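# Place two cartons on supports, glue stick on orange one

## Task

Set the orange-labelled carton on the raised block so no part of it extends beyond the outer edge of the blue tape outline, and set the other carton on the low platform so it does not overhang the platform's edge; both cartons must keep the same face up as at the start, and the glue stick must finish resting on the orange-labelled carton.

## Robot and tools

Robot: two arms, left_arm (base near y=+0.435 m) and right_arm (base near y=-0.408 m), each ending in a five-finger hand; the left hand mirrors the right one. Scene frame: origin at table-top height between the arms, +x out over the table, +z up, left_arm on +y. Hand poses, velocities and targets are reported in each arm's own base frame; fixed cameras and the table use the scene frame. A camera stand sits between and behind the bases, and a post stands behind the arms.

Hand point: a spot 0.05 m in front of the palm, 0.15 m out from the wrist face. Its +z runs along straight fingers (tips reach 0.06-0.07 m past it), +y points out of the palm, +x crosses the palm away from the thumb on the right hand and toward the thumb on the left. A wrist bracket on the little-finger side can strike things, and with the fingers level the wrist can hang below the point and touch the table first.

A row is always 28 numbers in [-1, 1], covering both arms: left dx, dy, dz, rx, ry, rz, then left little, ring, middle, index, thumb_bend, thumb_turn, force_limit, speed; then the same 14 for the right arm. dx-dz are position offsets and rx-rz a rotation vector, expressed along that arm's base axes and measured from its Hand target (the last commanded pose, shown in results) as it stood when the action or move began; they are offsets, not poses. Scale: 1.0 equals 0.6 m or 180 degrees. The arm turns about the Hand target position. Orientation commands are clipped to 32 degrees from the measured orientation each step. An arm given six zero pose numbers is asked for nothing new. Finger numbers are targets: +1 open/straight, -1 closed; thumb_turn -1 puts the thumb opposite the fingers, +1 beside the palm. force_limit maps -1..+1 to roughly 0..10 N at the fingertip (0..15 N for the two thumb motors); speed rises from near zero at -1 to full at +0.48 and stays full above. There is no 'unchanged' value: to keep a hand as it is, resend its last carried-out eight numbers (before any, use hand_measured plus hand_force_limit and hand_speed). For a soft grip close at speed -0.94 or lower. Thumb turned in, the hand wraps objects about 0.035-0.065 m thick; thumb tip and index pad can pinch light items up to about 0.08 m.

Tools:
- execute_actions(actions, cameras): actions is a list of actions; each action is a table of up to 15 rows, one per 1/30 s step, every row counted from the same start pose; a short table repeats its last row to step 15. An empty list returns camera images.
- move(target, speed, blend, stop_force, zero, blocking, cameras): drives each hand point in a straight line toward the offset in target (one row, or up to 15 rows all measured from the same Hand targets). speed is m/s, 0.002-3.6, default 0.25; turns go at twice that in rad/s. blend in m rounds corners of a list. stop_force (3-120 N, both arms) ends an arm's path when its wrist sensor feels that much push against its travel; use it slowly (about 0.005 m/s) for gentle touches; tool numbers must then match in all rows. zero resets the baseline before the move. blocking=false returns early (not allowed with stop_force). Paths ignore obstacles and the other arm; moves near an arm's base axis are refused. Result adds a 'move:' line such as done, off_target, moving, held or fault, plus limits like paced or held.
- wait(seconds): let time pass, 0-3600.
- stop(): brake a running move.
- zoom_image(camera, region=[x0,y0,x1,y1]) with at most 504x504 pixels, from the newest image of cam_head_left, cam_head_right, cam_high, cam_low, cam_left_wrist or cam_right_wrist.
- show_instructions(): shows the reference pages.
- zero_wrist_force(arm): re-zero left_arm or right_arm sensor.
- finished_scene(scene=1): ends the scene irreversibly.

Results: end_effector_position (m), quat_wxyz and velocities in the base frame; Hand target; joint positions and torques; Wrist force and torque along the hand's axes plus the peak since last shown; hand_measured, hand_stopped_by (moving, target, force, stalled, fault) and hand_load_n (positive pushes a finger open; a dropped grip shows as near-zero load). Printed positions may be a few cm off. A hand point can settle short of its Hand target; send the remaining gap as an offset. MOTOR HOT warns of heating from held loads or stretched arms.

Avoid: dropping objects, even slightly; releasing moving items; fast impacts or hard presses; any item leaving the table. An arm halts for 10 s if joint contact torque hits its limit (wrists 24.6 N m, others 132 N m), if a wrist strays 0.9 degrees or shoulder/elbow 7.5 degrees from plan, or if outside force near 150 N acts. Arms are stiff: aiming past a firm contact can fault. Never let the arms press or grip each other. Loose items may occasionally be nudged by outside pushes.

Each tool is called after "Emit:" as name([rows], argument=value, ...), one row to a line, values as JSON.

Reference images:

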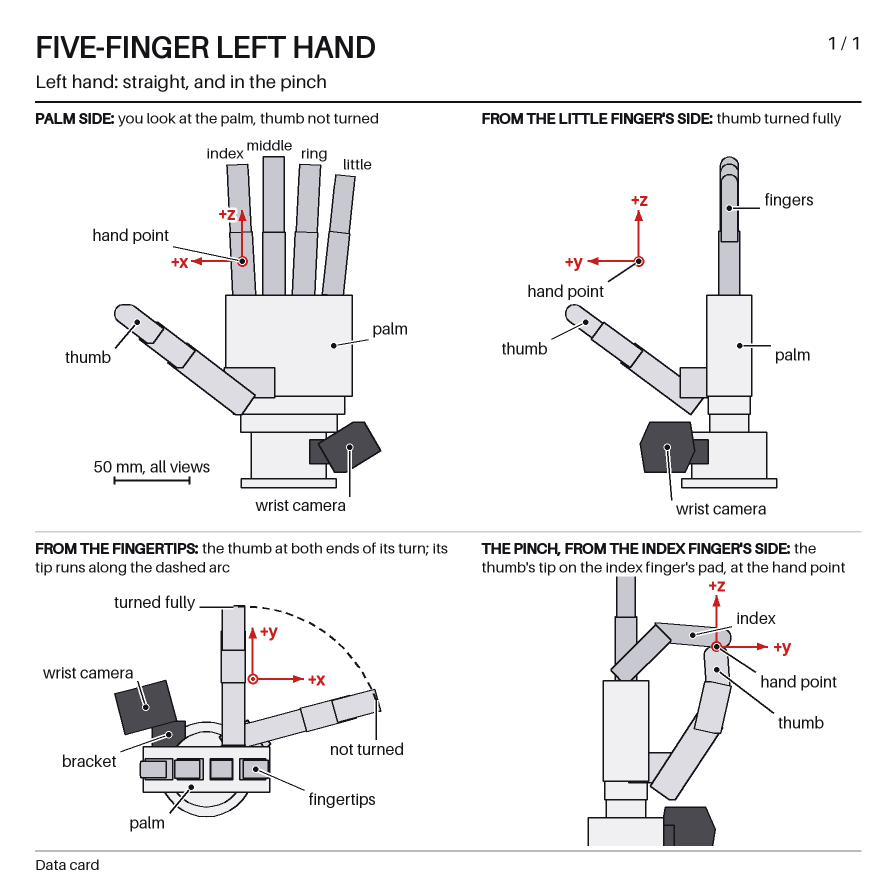

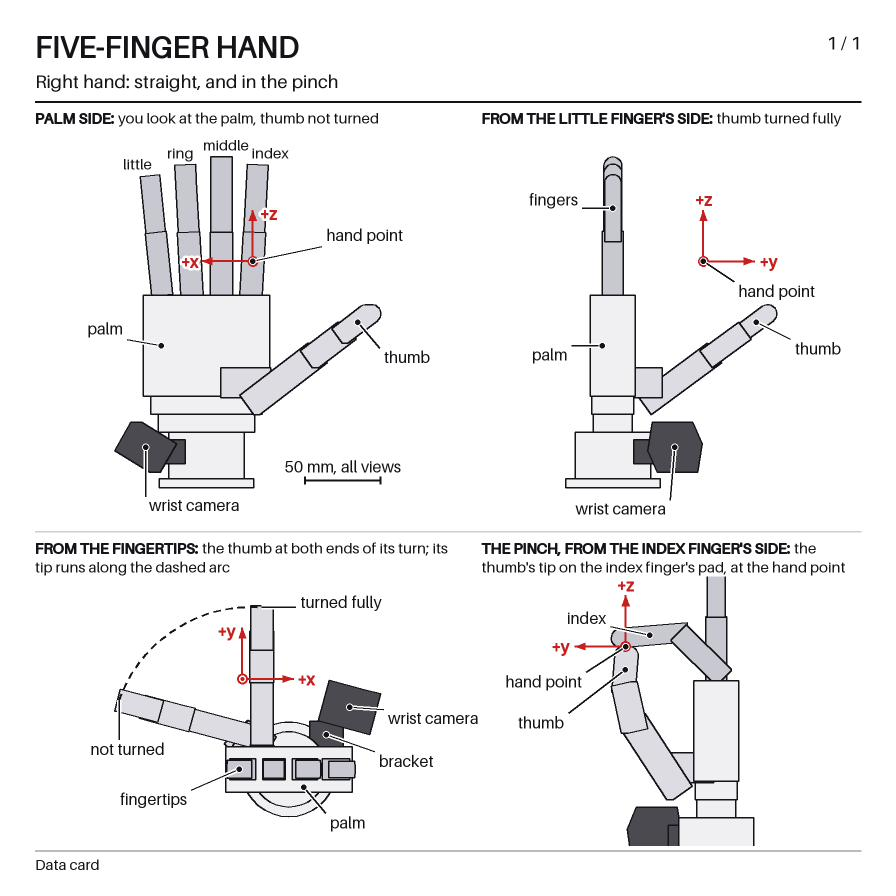

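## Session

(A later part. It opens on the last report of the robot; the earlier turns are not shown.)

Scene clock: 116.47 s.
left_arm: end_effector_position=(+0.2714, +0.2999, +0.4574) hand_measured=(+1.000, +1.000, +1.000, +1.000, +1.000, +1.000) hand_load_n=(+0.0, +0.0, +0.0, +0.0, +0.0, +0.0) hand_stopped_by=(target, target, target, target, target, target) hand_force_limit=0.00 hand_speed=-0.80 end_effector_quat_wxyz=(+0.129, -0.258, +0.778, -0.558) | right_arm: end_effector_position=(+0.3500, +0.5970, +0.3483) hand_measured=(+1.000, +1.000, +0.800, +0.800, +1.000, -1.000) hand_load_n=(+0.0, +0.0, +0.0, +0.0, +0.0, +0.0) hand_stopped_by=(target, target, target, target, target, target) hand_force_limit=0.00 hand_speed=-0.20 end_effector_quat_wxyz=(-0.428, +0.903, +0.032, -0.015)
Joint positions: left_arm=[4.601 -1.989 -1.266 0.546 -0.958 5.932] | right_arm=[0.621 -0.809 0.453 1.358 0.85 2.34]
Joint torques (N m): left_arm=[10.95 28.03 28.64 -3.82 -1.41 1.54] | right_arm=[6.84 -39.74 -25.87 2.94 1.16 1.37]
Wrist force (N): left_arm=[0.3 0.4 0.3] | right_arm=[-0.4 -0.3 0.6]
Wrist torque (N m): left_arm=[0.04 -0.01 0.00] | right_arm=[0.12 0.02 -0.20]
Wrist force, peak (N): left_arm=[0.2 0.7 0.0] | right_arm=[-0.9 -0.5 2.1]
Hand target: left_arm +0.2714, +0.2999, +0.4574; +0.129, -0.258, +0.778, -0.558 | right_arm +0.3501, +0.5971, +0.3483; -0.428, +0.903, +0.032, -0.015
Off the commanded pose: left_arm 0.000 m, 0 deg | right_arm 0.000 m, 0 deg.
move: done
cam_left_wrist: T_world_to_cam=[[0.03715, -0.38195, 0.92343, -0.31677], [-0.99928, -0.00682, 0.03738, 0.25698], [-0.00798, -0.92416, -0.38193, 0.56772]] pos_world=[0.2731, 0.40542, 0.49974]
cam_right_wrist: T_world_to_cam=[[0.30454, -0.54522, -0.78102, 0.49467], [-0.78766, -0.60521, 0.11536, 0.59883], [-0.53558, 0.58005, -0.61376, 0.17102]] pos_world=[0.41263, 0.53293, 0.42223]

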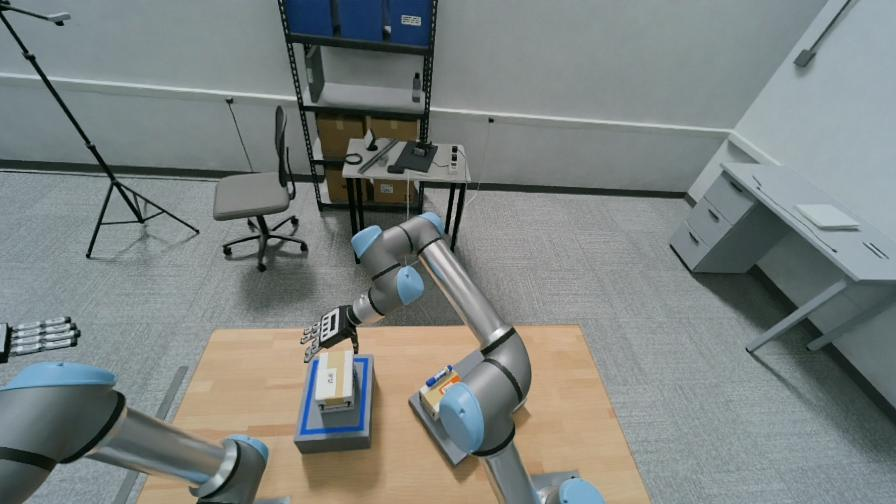

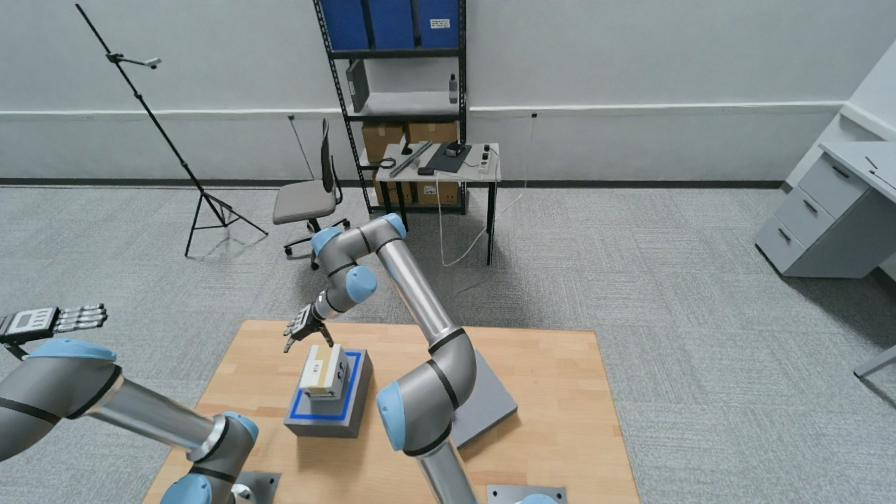

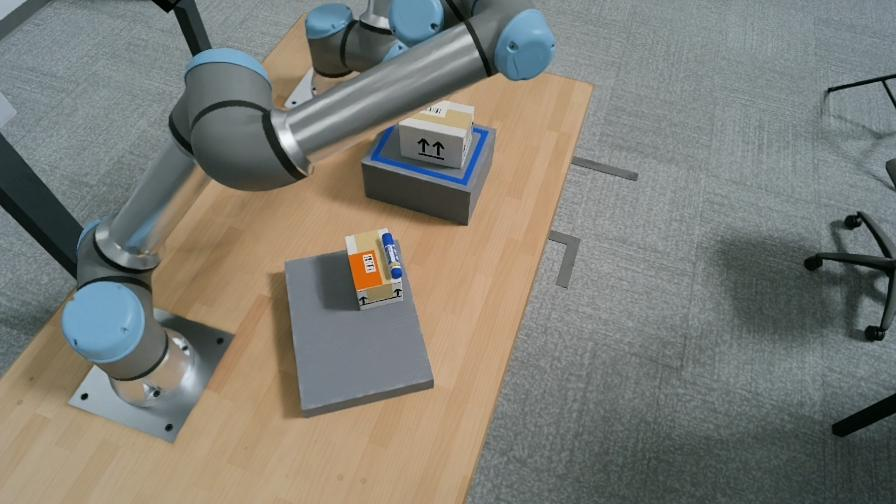

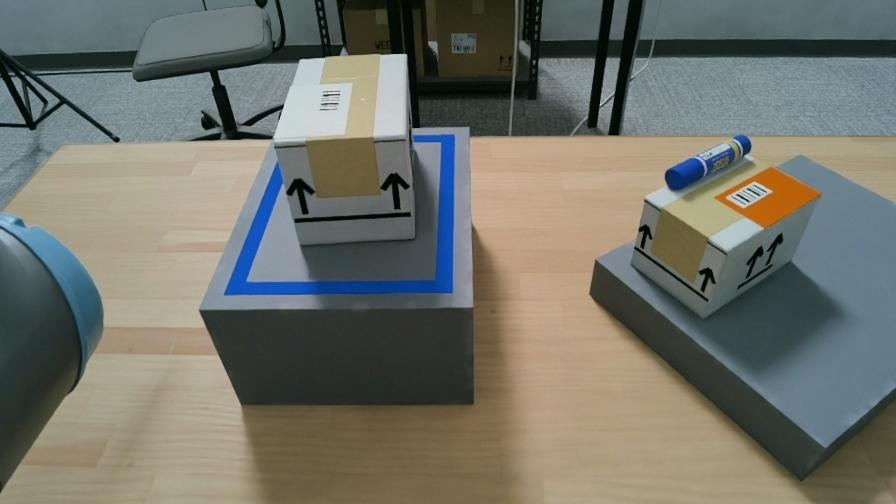

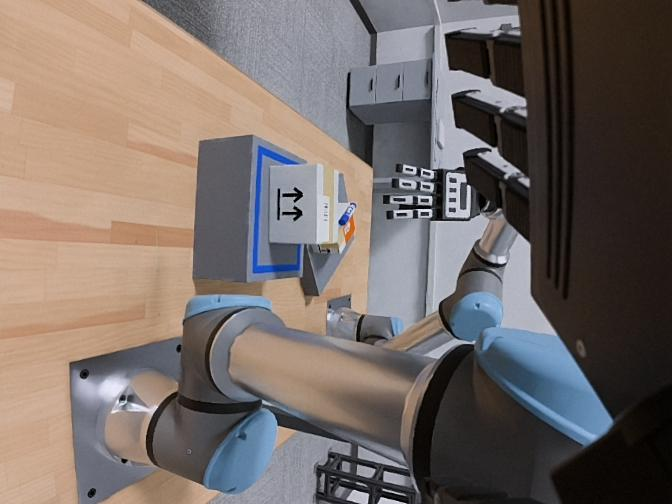

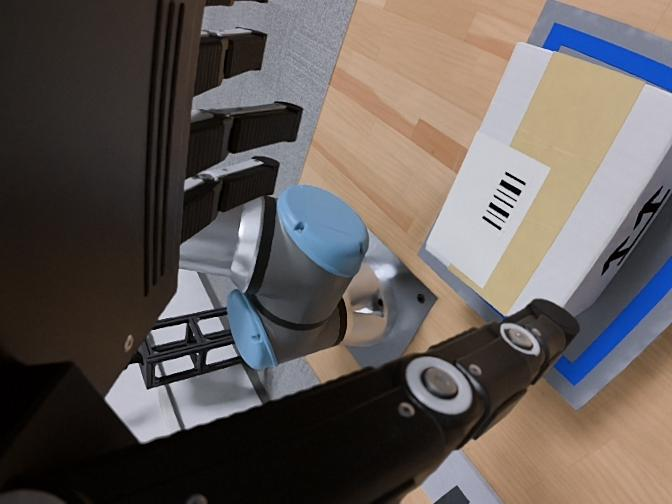

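Emit:
move([
  [0,0,0,0,0,0, 1,1,1,1,1,1,0,-0.8, 0.0,0.01,-0.18, -0.0288,-0.0021,0, 1,1,1,1,1,-1,0,-0.2],
], speed=0.12, stop_force=8, cameras=["cam_head_left", "cam_low", "cam_right_wrist"])

Scene clock: 148.33 s.
left_arm: end_effector_position=(+0.2714, +0.2999, +0.4574) hand_measured=(+1.000, +1.000, +1.000, +1.000, +1.000, +1.000) hand_load_n=(+0.0, +0.0, +0.0, +0.0, +0.0, -0.5) hand_stopped_by=(target, target, target, target, target, target) hand_force_limit=0.00 hand_speed=-0.80 end_effector_quat_wxyz=(+0.129, -0.258, +0.778, -0.558) | right_arm: end_effector_position=(+0.3501, +0.6031, +0.2403) hand_measured=(+1.000, +1.000, +1.000, +1.000, +1.000, -1.000) hand_load_n=(-0.5, +0.0, -0.5, +0.0, +0.0, +0.0) hand_stopped_by=(target, target, target, target, target, target) hand_force_limit=0.00 hand_speed=-0.20 end_effector_quat_wxyz=(-0.387, +0.921, +0.033, -0.013)
Joint positions: left_arm=[4.601 -1.989 -1.266 0.546 -0.958 5.932] | right_arm=[0.657 -0.814 0.722 1.149 0.934 2.329]
Joint torques (N m): left_arm=[9.09 27.65 28.35 -3.69 -1.48 1.4] | right_arm=[7.54 -38.42 -14.35 0.1 1.33 1.5]
Wrist force (N): left_arm=[0.4 0.2 0.3] | right_arm=[-0.3 -0.3 0.5]
Wrist torque (N m): left_arm=[0.01 -0.03 0.01] | right_arm=[0.08 -0.01 0.02]
Wrist force, peak (N): left_arm=[0.1 0.7 0.1] | right_arm=[-0.6 -0.2 1.2]
Hand target: left_arm +0.2714, +0.2999, +0.4574; +0.129, -0.258, +0.778, -0.558 | right_arm +0.3501, +0.6031, +0.2403; -0.387, +0.921, +0.033, -0.013
Off the commanded pose: left_arm 0.000 m, 0 deg | right_arm 0.000 m, 0 deg.
move: done
cam_right_wrist: T_world_to_cam=[[0.30949, -0.61346, -0.72655, 0.43993], [-0.78855, -0.59258, 0.16444, 0.59584], [-0.53142, 0.52203, -0.66714, 0.14759]] pos_world=[0.41213, 0.54591, 0.32012]

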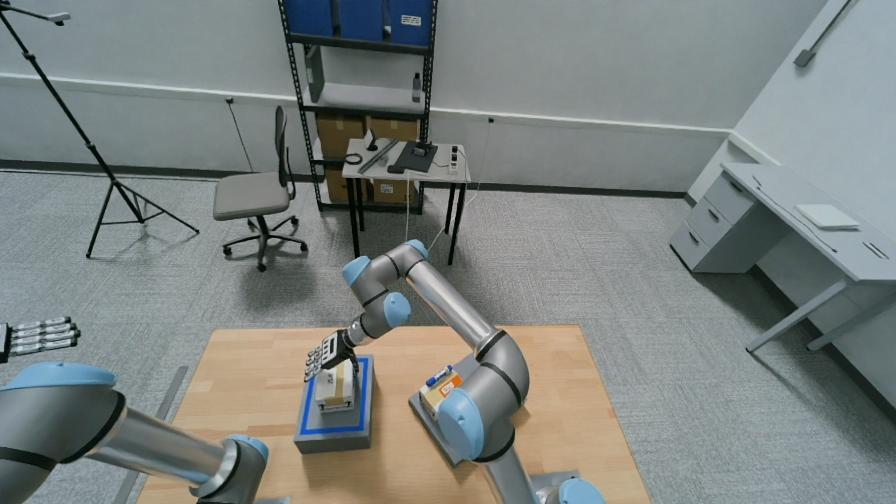

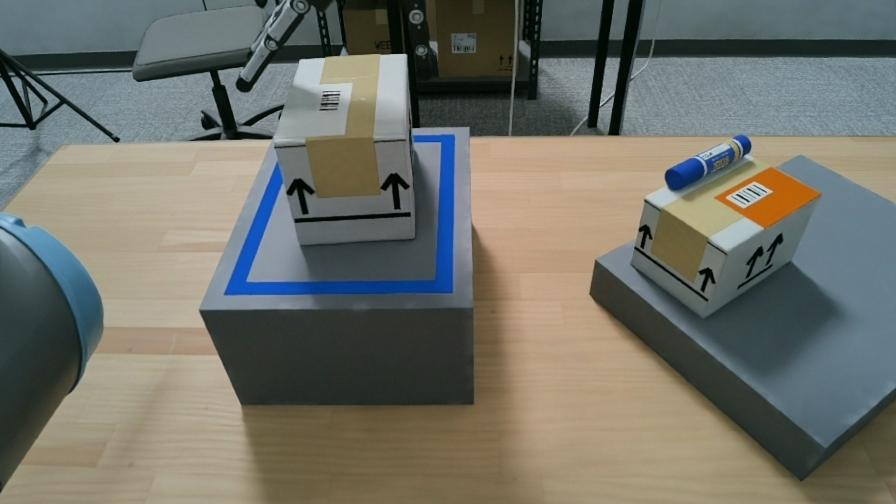

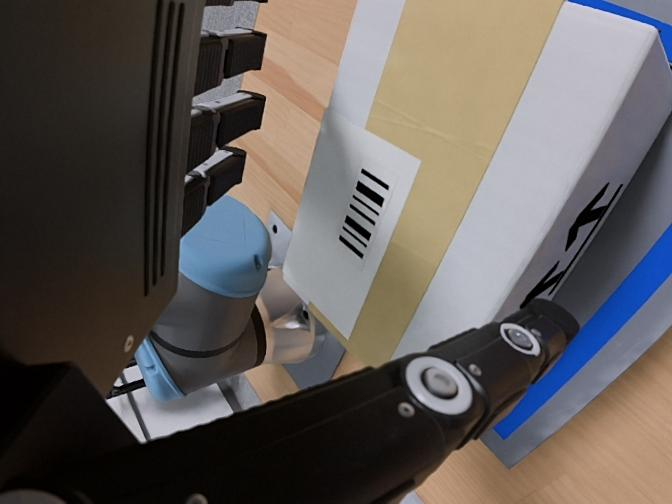

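Emit:
zoom_image(camera="cam_head_left", region=[280, 300, 400, 440])

Emit:
zoom_image(camera="cam_low", region=[220, 0, 460, 180])

Scaled by 3.600 from the camera's image (finer frame: 1280x720).

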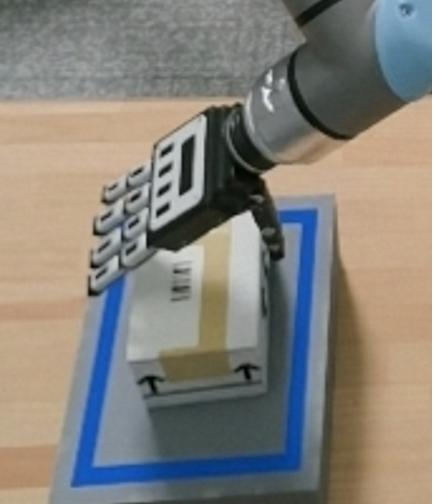

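Scaled by 2.100 from the camera's image (finer frame: 1280x720).

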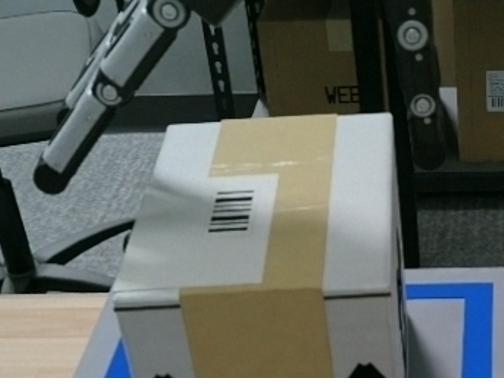

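Emit:
move([
  [0,0,0,0,0,0, 1,1,1,1,1,1,0,-0.8, 0.0,0.0,-0.07, 0,0,0, 1,1,1,1,1,-1,0,-0.2],
], speed=0.04, stop_force=6, cameras=["cam_head_left", "cam_low", "cam_right_wrist"])

Scene clock: 157.83 s.
left_arm: end_effector_position=(+0.2714, +0.2999, +0.4574) hand_measured=(+1.000, +1.000, +1.000, +1.000, +1.000, +1.000) hand_load_n=(+0.0, +0.0, +0.0, +0.0, +0.0, +0.0) hand_stopped_by=(target, target, target, target, target, target) hand_force_limit=0.00 hand_speed=-0.80 end_effector_quat_wxyz=(+0.129, -0.258, +0.778, -0.558) | right_arm: end_effector_position=(+0.3500, +0.6031, +0.1983) hand_measured=(+1.000, +1.000, +1.000, +1.000, +1.000, -1.000) hand_load_n=(+0.0, +0.0, +0.0, +0.0, +0.0, +0.0) hand_stopped_by=(target, target, target, target, target, target) hand_force_limit=0.00 hand_speed=-0.20 end_effector_quat_wxyz=(-0.387, +0.922, +0.033, -0.013)
Joint positions: left_arm=[4.601 -1.989 -1.266 0.546 -0.958 5.932] | right_arm=[0.657 -0.819 0.838 1.038 0.935 2.329]
Joint torques (N m): left_arm=[6.7 28.19 28.33 -3.63 -1.44 1.23] | right_arm=[-0.95 -52.67 -11.73 0.45 -2.17 1.3]
Wrist force (N): left_arm=[0.2 0.4 0.2] | right_arm=[-0.4 -2.4 -0.5]
Wrist torque (N m): left_arm=[0.05 0.01 0.00] | right_arm=[-0.01 0.03 -0.04]
Wrist force, peak (N): left_arm=[0.4 0.4 0.5] | right_arm=[-0.4 -2.6 -0.6]
Hand target: left_arm +0.2714, +0.2999, +0.4574; +0.129, -0.258, +0.778, -0.558 | right_arm +0.3501, +0.6031, +0.1983; -0.387, +0.921, +0.033, -0.013
Off the commanded pose: left_arm 0.000 m, 0 deg | right_arm 0.000 m, 0 deg.
move: done
cam_right_wrist: T_world_to_cam=[[0.30953, -0.6135, -0.7265, 0.40944], [-0.78856, -0.59257, 0.16443, 0.60267], [-0.53138, 0.522, -0.6672, 0.11954]] pos_world=[0.41203, 0.54591, 0.27812]

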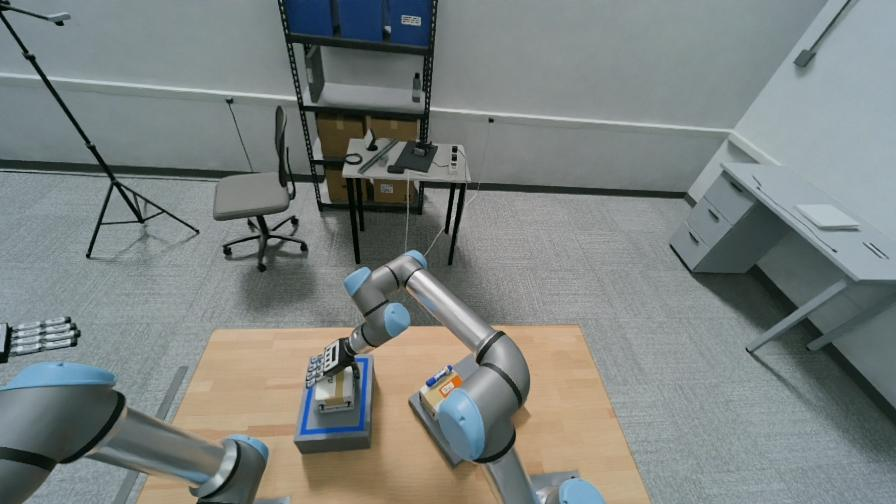

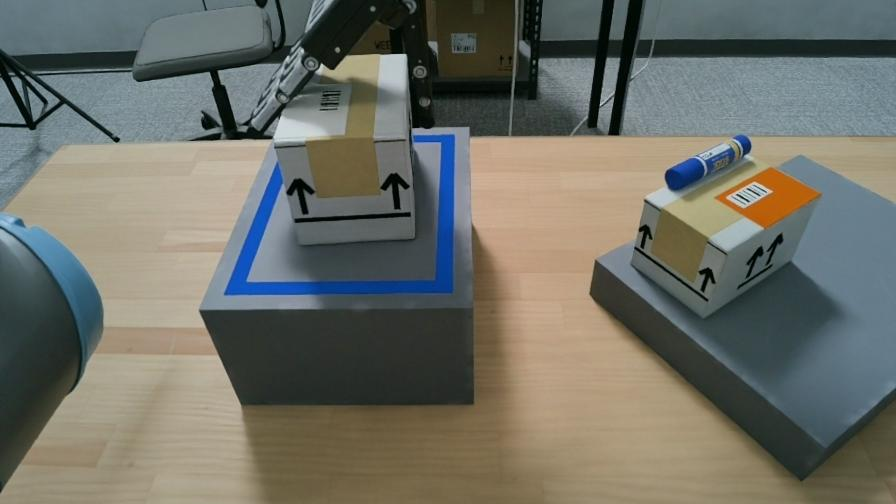

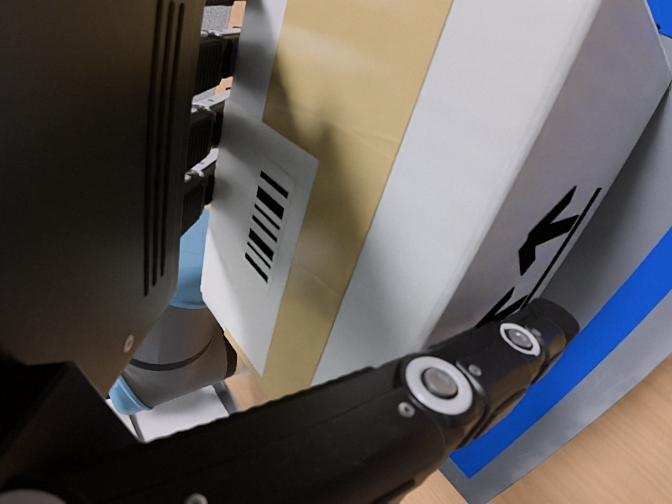

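Emit:
zoom_image(camera="cam_head_left", region=[280, 320, 400, 440])

Emit:
zoom_image(camera="cam_low", region=[200, 0, 460, 180])

Emit:
zoom_image(camera="cam_right_wrist", region=[150, 0, 650, 504])

Scaled by 4.200 from the camera's image (finer frame: 1280x720).

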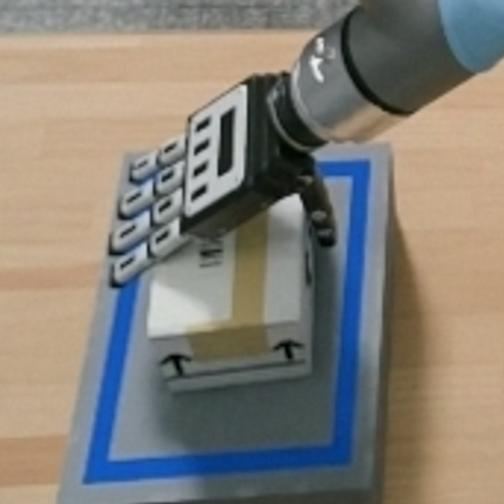

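Scaled by 1.938 from the camera's image (finer frame: 1280x720).

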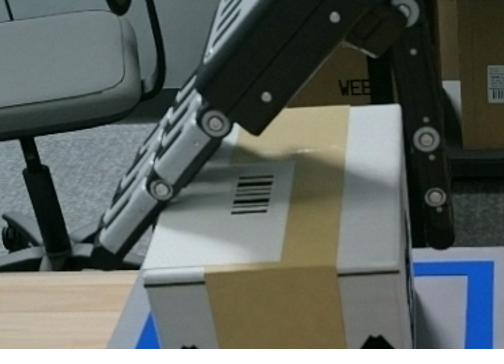

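Scaled by 1.000.

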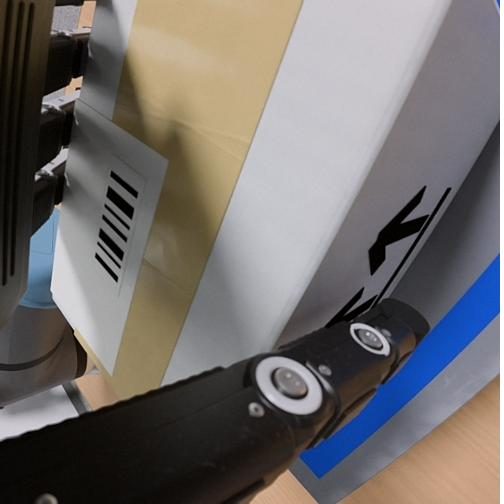

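Emit:
move([
  [0,0,0,0,0,0, 1,1,1,1,1,1,0,-0.8, 0.0,0.01,0, 0,0,0, 1,1,1,1,1,-1,0,-0.2],
], speed=0.02, stop_force=6, cameras=["cam_low"])

Emit:
zoom_image(camera="cam_low", region=[200, 0, 460, 180])

Scene clock: 165.63 s.
left_arm: end_effector_position=(+0.2714, +0.2999, +0.4574) hand_measured=(+1.000, +1.000, +1.000, +1.000, +1.000, +1.000) hand_load_n=(+0.0, +0.0, +0.0, +0.0, +0.0, -0.5) hand_stopped_by=(target, target, target, target, target, target) hand_force_limit=0.00 hand_speed=-0.80 end_effector_quat_wxyz=(+0.129, -0.258, +0.778, -0.558) | right_arm: end_effector_position=(+0.3501, +0.6091, +0.1983) hand_measured=(+1.000, +1.000, +1.000, +1.000, +1.000, -1.000) hand_load_n=(+0.0, +0.0, +0.0, +0.0, +0.0, +0.0) hand_stopped_by=(target, target, target, target, target, target) hand_force_limit=0.00 hand_speed=-0.20 end_effector_quat_wxyz=(-0.387, +0.921, +0.033, -0.013)
Joint positions: left_arm=[4.601 -1.989 -1.266 0.546 -0.958 5.932] | right_arm=[0.665 -0.805 0.812 1.045 0.938 2.338]
Joint torques (N m): left_arm=[5.73 27.84 28.73 -3.63 -1.38 1.04] | right_arm=[8.18 -38.81 -27.47 3.01 1.45 1.58]
Wrist force (N): left_arm=[0.2 0.5 0.0] | right_arm=[0.0 -0.4 1.2]
Wrist torque (N m): left_arm=[0.06 -0.01 0.00] | right_arm=[0.02 -0.07 -0.17]
Wrist force, peak (N): left_arm=[0.3 0.7 0.4] | right_arm=[-0.4 -2.7 -0.8]
Hand target: left_arm +0.2714, +0.2999, +0.4574; +0.129, -0.258, +0.778, -0.558 | right_arm +0.3501, +0.6091, +0.1983; -0.387, +0.921, +0.033, -0.013
Off the commanded pose: left_arm 0.000 m, 0 deg | right_arm 0.000 m, 0 deg.
move: done

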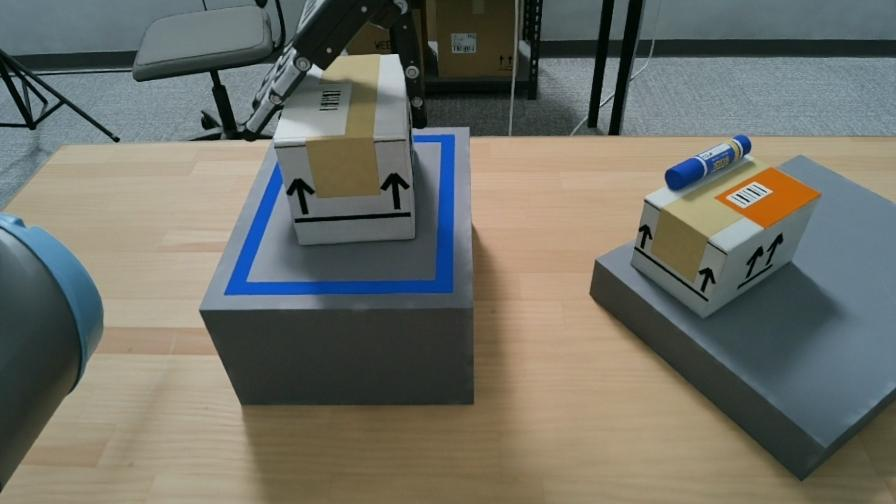

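Scaled by 1.938 from the camera's image (finer frame: 1280x720).

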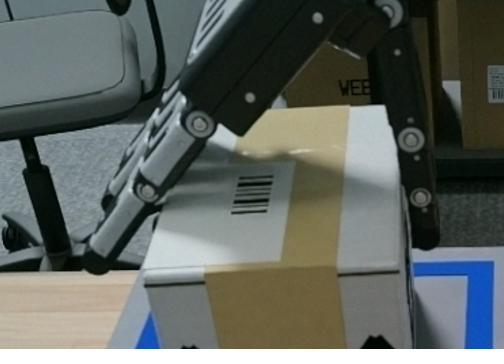

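Emit:
execute_actions([
  [[0,0,0,0,0,0, 1,1,1,1,1,1,0,-0.8, 0,0,0,0,0,0, 1,1,0.4,0.4,1,-1,-0.4,-0.9]],
  [[0,0,0,0,0,0, 1,1,1,1,1,1,0,-0.8, 0,0,0,0,0,0, 1,1,0.4,0.4,1,-1,-0.4,-0.9]],
  [[0,0,0,0,0,0, 1,1,1,1,1,1,0,-0.8, 0,0,0,0,0,0, 1,1,0.4,0.4,1,-1,-0.4,-0.9]],
  [[0,0,0,0,0,0, 1,1,1,1,1,1,0,-0.8, 0,0,0,0,0,0, 1,1,0.4,0.4,1,-1,-0.4,-0.9]],
], cameras=["cam_low", "cam_right_wrist"])

Emit:
zoom_image(camera="cam_low", region=[200, 0, 460, 180])

Scene clock: 170.53 s.
left_arm: end_effector_position=(+0.2714, +0.2999, +0.4574) hand_measured=(+1.000, +1.000, +1.000, +1.000, +1.000, +1.000) hand_load_n=(+0.0, +0.0, +0.0, +0.0, +0.0, -0.5) hand_stopped_by=(target, target, target, target, target, target) hand_force_limit=0.00 hand_speed=-0.80 end_effector_quat_wxyz=(+0.129, -0.258, +0.778, -0.558) | right_arm: end_effector_position=(+0.3500, +0.6091, +0.1983) hand_measured=(+1.000, +1.000, +0.816, +0.842, +1.000, -1.000) hand_load_n=(+0.0, +0.0, +2.0, +0.0, +0.0, +0.0) hand_stopped_by=(target, target, force, force, target, target) hand_force_limit=-0.40 hand_speed=-0.90 end_effector_quat_wxyz=(-0.387, +0.921, +0.033, -0.013)
Joint positions: left_arm=[4.601 -1.989 -1.266 0.546 -0.958 5.932] | right_arm=[0.665 -0.805 0.812 1.045 0.938 2.338]
Joint torques (N m): left_arm=[4.56 27.76 28.11 -3.62 -1.43 0.78] | right_arm=[-3.4 -41.22 -14.09 2.89 1.32 0.16]
Wrist force (N): left_arm=[0.2 0.4 0.0] | right_arm=[-0.1 -5.0 0.2]
Wrist torque (N m): left_arm=[0.06 0.00 0.00] | right_arm=[-0.01 -0.01 -0.27]
Wrist force, peak (N): left_arm=[0.3 0.7 0.3] | right_arm=[0.8 -8.3 2.0]
Hand target: left_arm +0.2714, +0.2999, +0.4574; +0.129, -0.258, +0.778, -0.558 | right_arm +0.3501, +0.6091, +0.1983; -0.387, +0.921, +0.033, -0.013
Off the commanded pose: left_arm 0.000 m, 0 deg | right_arm 0.000 m, 0 deg.
Step readings (end_effector_position of left_arm | right_arm):
0: (+0.2714, +0.2999, +0.4574) | (+0.3501, +0.6091, +0.1983)
1: (+0.2714, +0.2999, +0.4574) | (+0.3501, +0.6091, +0.1983)
2: (+0.2714, +0.2999, +0.4574) | (+0.3501, +0.6091, +0.1983)
4: (+0.2714, +0.2999, +0.4574) | (+0.3501, +0.6091, +0.1983)
8: (+0.2714, +0.2999, +0.4574) | (+0.3501, +0.6091, +0.1983)
15: (+0.2714, +0.2999, +0.4574) | (+0.3501, +0.6091, +0.1983)
16: (+0.2714, +0.2999, +0.4574) | (+0.3501, +0.6091, +0.1983)
17: (+0.2714, +0.2999, +0.4574) | (+0.3501, +0.6091, +0.1983)
19: (+0.2714, +0.2999, +0.4574) | (+0.3500, +0.6091, +0.1983)
23: (+0.2714, +0.2999, +0.4574) | (+0.3500, +0.6091, +0.1983)
30: (+0.2714, +0.2999, +0.4574) | (+0.3500, +0.6091, +0.1983)
31: (+0.2714, +0.2999, +0.4574) | (+0.3500, +0.6091, +0.1983)
32: (+0.2714, +0.2999, +0.4574) | (+0.3500, +0.6091, +0.1983)
34: (+0.2714, +0.2999, +0.4574) | (+0.3500, +0.6091, +0.1983)
38: (+0.2714, +0.2999, +0.4574) | (+0.3500, +0.6091, +0.1983)
45: (+0.2714, +0.2999, +0.4574) | (+0.3500, +0.6091, +0.1983)
46: (+0.2714, +0.2999, +0.4574) | (+0.3500, +0.6091, +0.1983)
47: (+0.2714, +0.2999, +0.4574) | (+0.3500, +0.6091, +0.1983)
49: (+0.2714, +0.2999, +0.4574) | (+0.3500, +0.6091, +0.1983)
53: (+0.2714, +0.2999, +0.4574) | (+0.3500, +0.6091, +0.1983)
60: (+0.2714, +0.2999, +0.4574) | (+0.3500, +0.6091, +0.1983)
cam_right_wrist: T_world_to_cam=[[0.30949, -0.61346, -0.72655, 0.41313], [-0.78855, -0.59258, 0.16444, 0.60622], [-0.53142, 0.52203, -0.66714, 0.11639]] pos_world=[0.41203, 0.55191, 0.27812]

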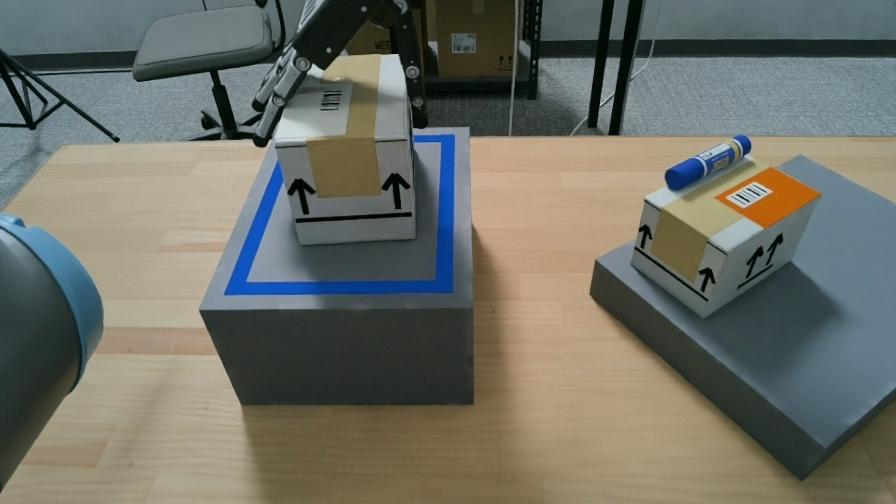

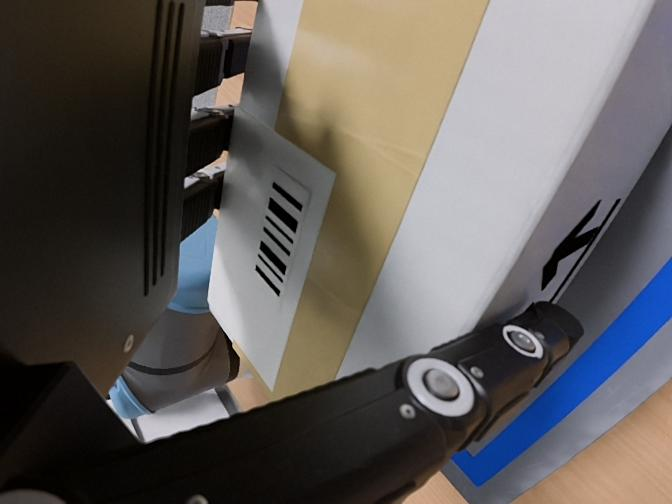

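Scaled by 1.938 from the camera's image (finer frame: 1280x720).

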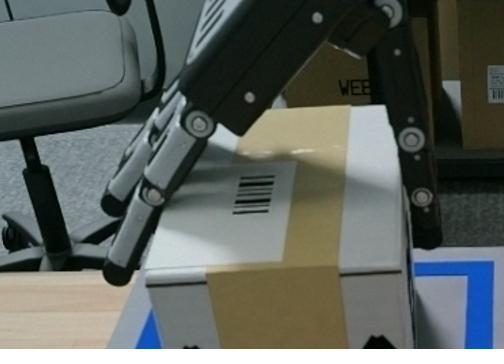

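Emit:
execute_actions([
  [[0,0,0,0,0,0, 1,1,1,1,1,1,0,-0.8, 0,0,0,0,0,0, 1,1,1,1,1,-1,-0.4,-0.7]],
])

Emit:
move([
  [0,0,0,0,0,0, 1,1,1,1,1,1,0,-0.8, 0.0,0.0,0.01, 0,0,0, 1,1,1,1,1,-1,-0.4,-0.7],
], speed=0.02)

Emit:
zero_wrist_force(arm="right_arm")

Emit:
move([
  [0,0,0,0,0,0, 1,1,1,1,1,1,0,-0.8, 0.0,0.025,0, 0,0,0, 1,1,1,1,1,-1,-0.4,-0.7],
], speed=0.008, stop_force=3, cameras=["cam_low", "cam_right_wrist"])

Scene clock: 174.63 s.
left_arm: end_effector_position=(+0.2714, +0.2999, +0.4574) hand_measured=(+1.000, +1.000, +1.000, +1.000, +1.000, +1.000) hand_load_n=(+0.0, +0.0, +0.0, +0.0, +0.0, -0.5) hand_stopped_by=(target, target, target, target, target, target) hand_force_limit=0.00 hand_speed=-0.80 end_effector_quat_wxyz=(+0.129, -0.258, +0.778, -0.558) | right_arm: end_effector_position=(+0.3501, +0.6090, +0.1983) hand_measured=(+1.000, +1.000, +1.000, +1.000, +1.000, -1.000) hand_load_n=(+0.0, +0.0, +0.0, +0.0, +0.0, +0.0) hand_stopped_by=(target, target, target, target, target, target) hand_force_limit=-0.40 hand_speed=-0.70 end_effector_quat_wxyz=(-0.387, +0.922, +0.033, -0.013)
Joint positions: left_arm=[4.601 -1.989 -1.266 0.546 -0.958 5.932] | right_arm=[0.665 -0.805 0.812 1.045 0.938 2.338]
Joint torques (N m): left_arm=[3.73 28.09 28.36 -3.58 -1.52 0.54] | right_arm=[-9.17 -40.12 -16.8 2.49 0.85 -0.55]
Wrist force (N): left_arm=[0.3 0.3 0.3] | right_arm=[-0.1 -0.2 0.8]
Wrist torque (N m): left_arm=[0.02 -0.02 0.01] | right_arm=[0.07 -0.03 -0.18]
Wrist force, peak (N): left_arm=[0.4 0.6 0.1] | right_arm=[0.0 -5.3 0.4]
Hand target: left_arm +0.2714, +0.2999, +0.4574; +0.129, -0.258, +0.778, -0.558 | right_arm +0.3501, +0.6091, +0.1983; -0.387, +0.921, +0.033, -0.013
Off the commanded pose: left_arm 0.000 m, 0 deg | right_arm 0.000 m, 0 deg.
Step readings (end_effector_position of left_arm | right_arm):
0: (+0.2714, +0.2999, +0.4574) | (+0.3501, +0.6091, +0.1983)
1: (+0.2714, +0.2999, +0.4574) | (+0.3501, +0.6091, +0.1983)
2: (+0.2714, +0.2999, +0.4574) | (+0.3501, +0.6091, +0.1983)
4: (+0.2714, +0.2999, +0.4574) | (+0.3501, +0.6090, +0.1983)
8: (+0.2714, +0.2999, +0.4574) | (+0.3501, +0.6090, +0.1983)
15: (+0.2714, +0.2999, +0.4574) | (+0.3501, +0.6090, +0.1983)

Scene clock: 175.30 s.
left_arm: end_effector_position=(+0.2714, +0.2999, +0.4574) hand_measured=(+1.000, +1.000, +1.000, +1.000, +1.000, +1.000) hand_load_n=(+0.0, +0.0, +0.0, +0.0, -0.5, +0.0) hand_stopped_by=(target, target, target, target, target, target) hand_force_limit=0.00 hand_speed=-0.80 end_effector_quat_wxyz=(+0.129, -0.258, +0.778, -0.558) | right_arm: end_effector_position=(+0.3501, +0.6090, +0.2043) hand_measured=(+1.000, +1.000, +1.000, +1.000, +1.000, -1.000) hand_load_n=(+0.0, +0.0, +0.0, +0.0, +0.0, +0.5) hand_stopped_by=(target, target, target, target, target, target) hand_force_limit=-0.40 hand_speed=-0.70 end_effector_quat_wxyz=(-0.387, +0.921, +0.033, -0.013)
Joint positions: left_arm=[4.601 -1.989 -1.266 0.546 -0.958 5.932] | right_arm=[0.665 -0.805 0.797 1.06 0.938 2.338]
Joint torques (N m): left_arm=[3.55 28.04 29.14 -3.69 -1.25 0.61] | right_arm=[-9.87 -49.75 -26.23 2.83 0.3 0.82]
Wrist force (N): left_arm=[0.3 0.4 0.2] | right_arm=[-0.5 -0.3 0.9]
Wrist torque (N m): left_arm=[0.04 -0.02 0.00] | right_arm=[0.05 0.02 -0.19]
Wrist force, peak (N): left_arm=[0.3 0.6 0.4] | right_arm=[-0.4 -0.7 1.0]
Hand target: left_arm +0.2714, +0.2999, +0.4574; +0.129, -0.258, +0.778, -0.558 | right_arm +0.3501, +0.6091, +0.2043; -0.387, +0.921, +0.033, -0.013
Off the commanded pose: left_arm 0.000 m, 0 deg | right_arm 0.000 m, 0 deg.
move: done

Wrist force sensor zeroed.

Scene clock: 176.77 s.
left_arm: end_effector_position=(+0.2714, +0.2999, +0.4574) hand_measured=(+1.000, +1.000, +1.000, +1.000, +1.000, +1.000) hand_load_n=(+0.0, +0.0, +0.0, +0.0, +0.0, +0.0) hand_stopped_by=(target, target, target, target, target, target) hand_force_limit=0.00 hand_speed=-0.80 end_effector_quat_wxyz=(+0.129, -0.258, +0.778, -0.558) | right_arm: end_effector_position=(+0.3501, +0.6123, +0.2043) hand_measured=(+1.000, +1.000, +1.000, +1.000, +1.000, -1.000) hand_load_n=(+0.0, +0.0, +0.0, +0.0, +0.5, +0.0) hand_stopped_by=(target, target, target, target, target, target) hand_force_limit=-0.40 hand_speed=-0.70 end_effector_quat_wxyz=(-0.387, +0.921, +0.033, -0.013)
Joint positions: left_arm=[4.601 -1.989 -1.266 0.546 -0.958 5.932] | right_arm=[0.669 -0.797 0.782 1.064 0.94 2.342]
Joint torques (N m): left_arm=[2.78 27.78 27.71 -3.7 -1.34 0.67] | right_arm=[-9.4 -52.83 -14 0.01 -2.87 -1.06]
Wrist force (N, zeroed by zero_wrist_force on right_arm): left_arm=[0.2 0.4 0.4] | right_arm=[0.2 2.0 -2.5]
Wrist torque (N m, zeroed by zero_wrist_force on right_arm): left_arm=[0.03 0.00 0.00] | right_arm=[0.12 0.04 0.05]
Wrist force, peak (N, zeroed by zero_wrist_force on right_arm): left_arm=[0.5 0.5 0.3] | right_arm=[0.0 2.2 -5.0]
Hand target: left_arm +0.2714, +0.2999, +0.4574; +0.129, -0.258, +0.778, -0.558 | right_arm +0.3501, +0.6123, +0.2043; -0.387, +0.921, +0.033, -0.013 (not the last commanded pose)
Off the commanded pose: left_arm 0.000 m, 0 deg | right_arm 0.012 m, 0 deg.
move: contact (right_arm)
cam_right_wrist: T_world_to_cam=[[0.30954, -0.6134, -0.72659, 0.41941], [-0.7886, -0.59255, 0.16429, 0.60718], [-0.53132, 0.52213, -0.66714, 0.11862]] pos_world=[0.41203, 0.55511, 0.28412]

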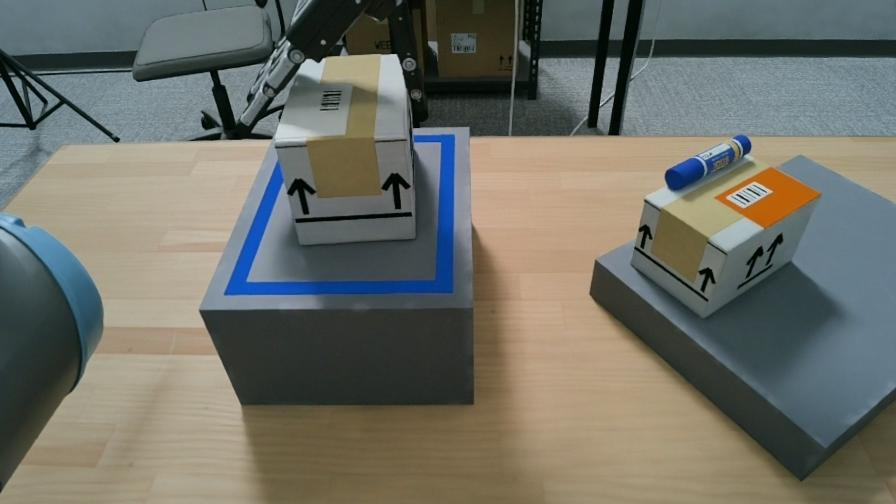

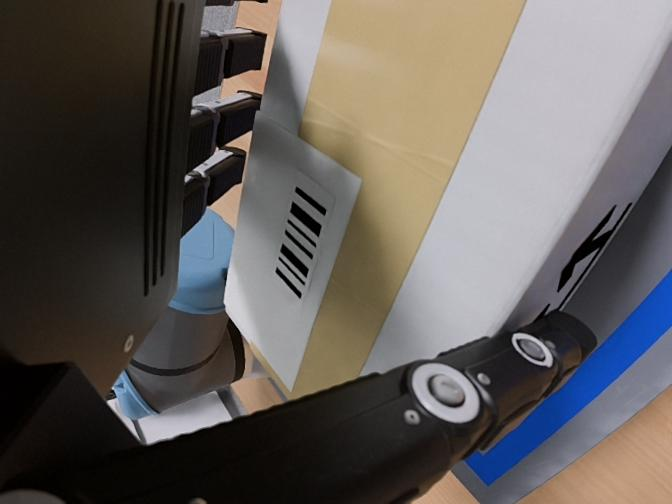

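Emit:
execute_actions(actions=[], cameras=["cam_low","cam_right_wrist"])

Scene clock: 183.97 s.
left_arm: end_effector_position=(+0.2714, +0.2999, +0.4574) hand_measured=(+1.000, +1.000, +1.000, +1.000, +1.000, +1.000) hand_load_n=(+0.0, +0.0, +0.0, +0.0, +0.0, -0.5) hand_stopped_by=(target, target, target, target, target, target) hand_force_limit=0.00 hand_speed=-0.80 end_effector_quat_wxyz=(+0.129, -0.258, +0.778, -0.558) | right_arm: end_effector_position=(+0.3501, +0.6123, +0.2043) hand_measured=(+1.000, +1.000, +1.000, +1.000, +1.000, -1.000) hand_load_n=(+0.0, +0.0, +0.0, +0.0, +0.0, +0.0) hand_stopped_by=(target, target, target, target, target, target) hand_force_limit=-0.40 hand_speed=-0.70 end_effector_quat_wxyz=(-0.387, +0.921, +0.033, -0.013)
Joint positions: left_arm=[4.601 -1.989 -1.266 0.546 -0.958 5.932] | right_arm=[0.669 -0.797 0.782 1.064 0.94 2.342]
Joint velocities: within noise
Joint torques (N m): left_arm=[1.77 27.76 27.69 -3.56 -1.35 0.42] | right_arm=[-8.7 -52.68 -13.56 -0.01 -2.99 -1.07]
Wrist force (N, zeroed by zero_wrist_force on right_arm): left_arm=[0.2 0.4 0.2] | right_arm=[0.6 1.2 -2.7]
Wrist torque (N m, zeroed by zero_wrist_force on right_arm): left_arm=[0.04 0.00 0.00] | right_arm=[0.03 -0.03 0.05]
Wrist force, peak (N, zeroed by zero_wrist_force on right_arm): left_arm=[0.5 0.5 0.4] | right_arm=[1.0 2.0 -2.6]
Hand target: left_arm +0.2714, +0.2999, +0.4574; +0.129, -0.258, +0.778, -0.558 | right_arm +0.3501, +0.6123, +0.2043; -0.387, +0.921, +0.033, -0.013 (not the last commanded pose)
Off the commanded pose: left_arm 0.000 m, 0 deg | right_arm 0.012 m, 0 deg.
camera_calibration:
cam_right_wrist: T_world_to_cam=[[0.30954, -0.6134, -0.72659, 0.41941], [-0.7886, -0.59255, 0.16429, 0.60718], [-0.53132, 0.52213, -0.66714, 0.11862]] pos_world=[0.41203, 0.55511, 0.28412]
Images, in order (width x height): cam_low 896x504, cam_right_wrist 672x504.

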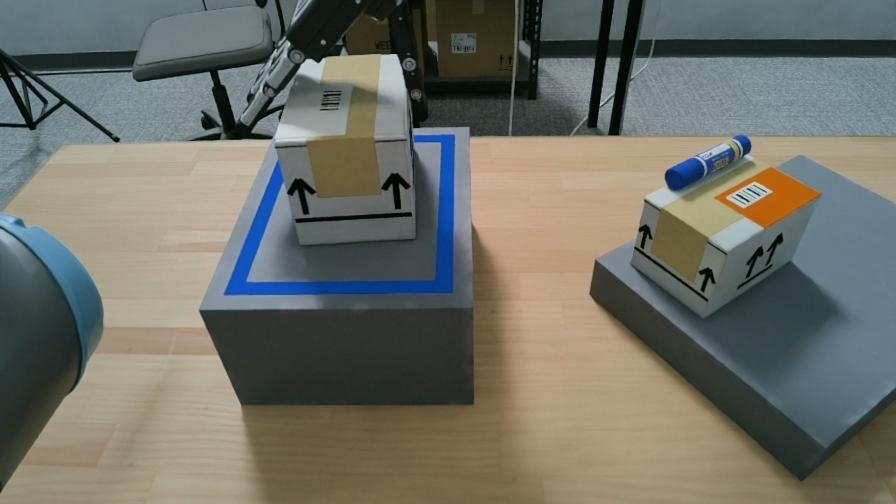

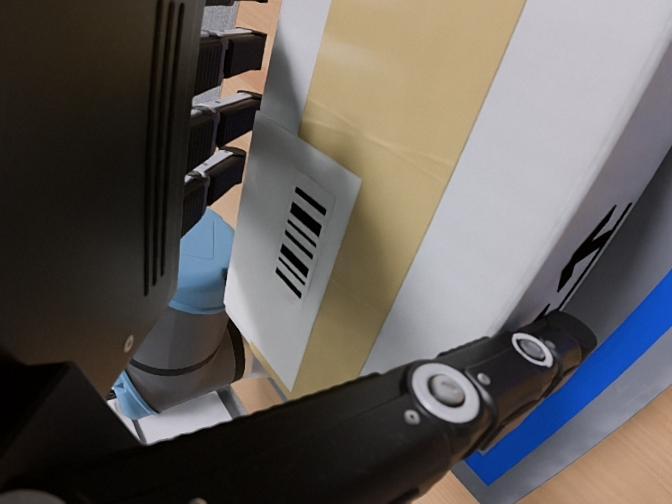

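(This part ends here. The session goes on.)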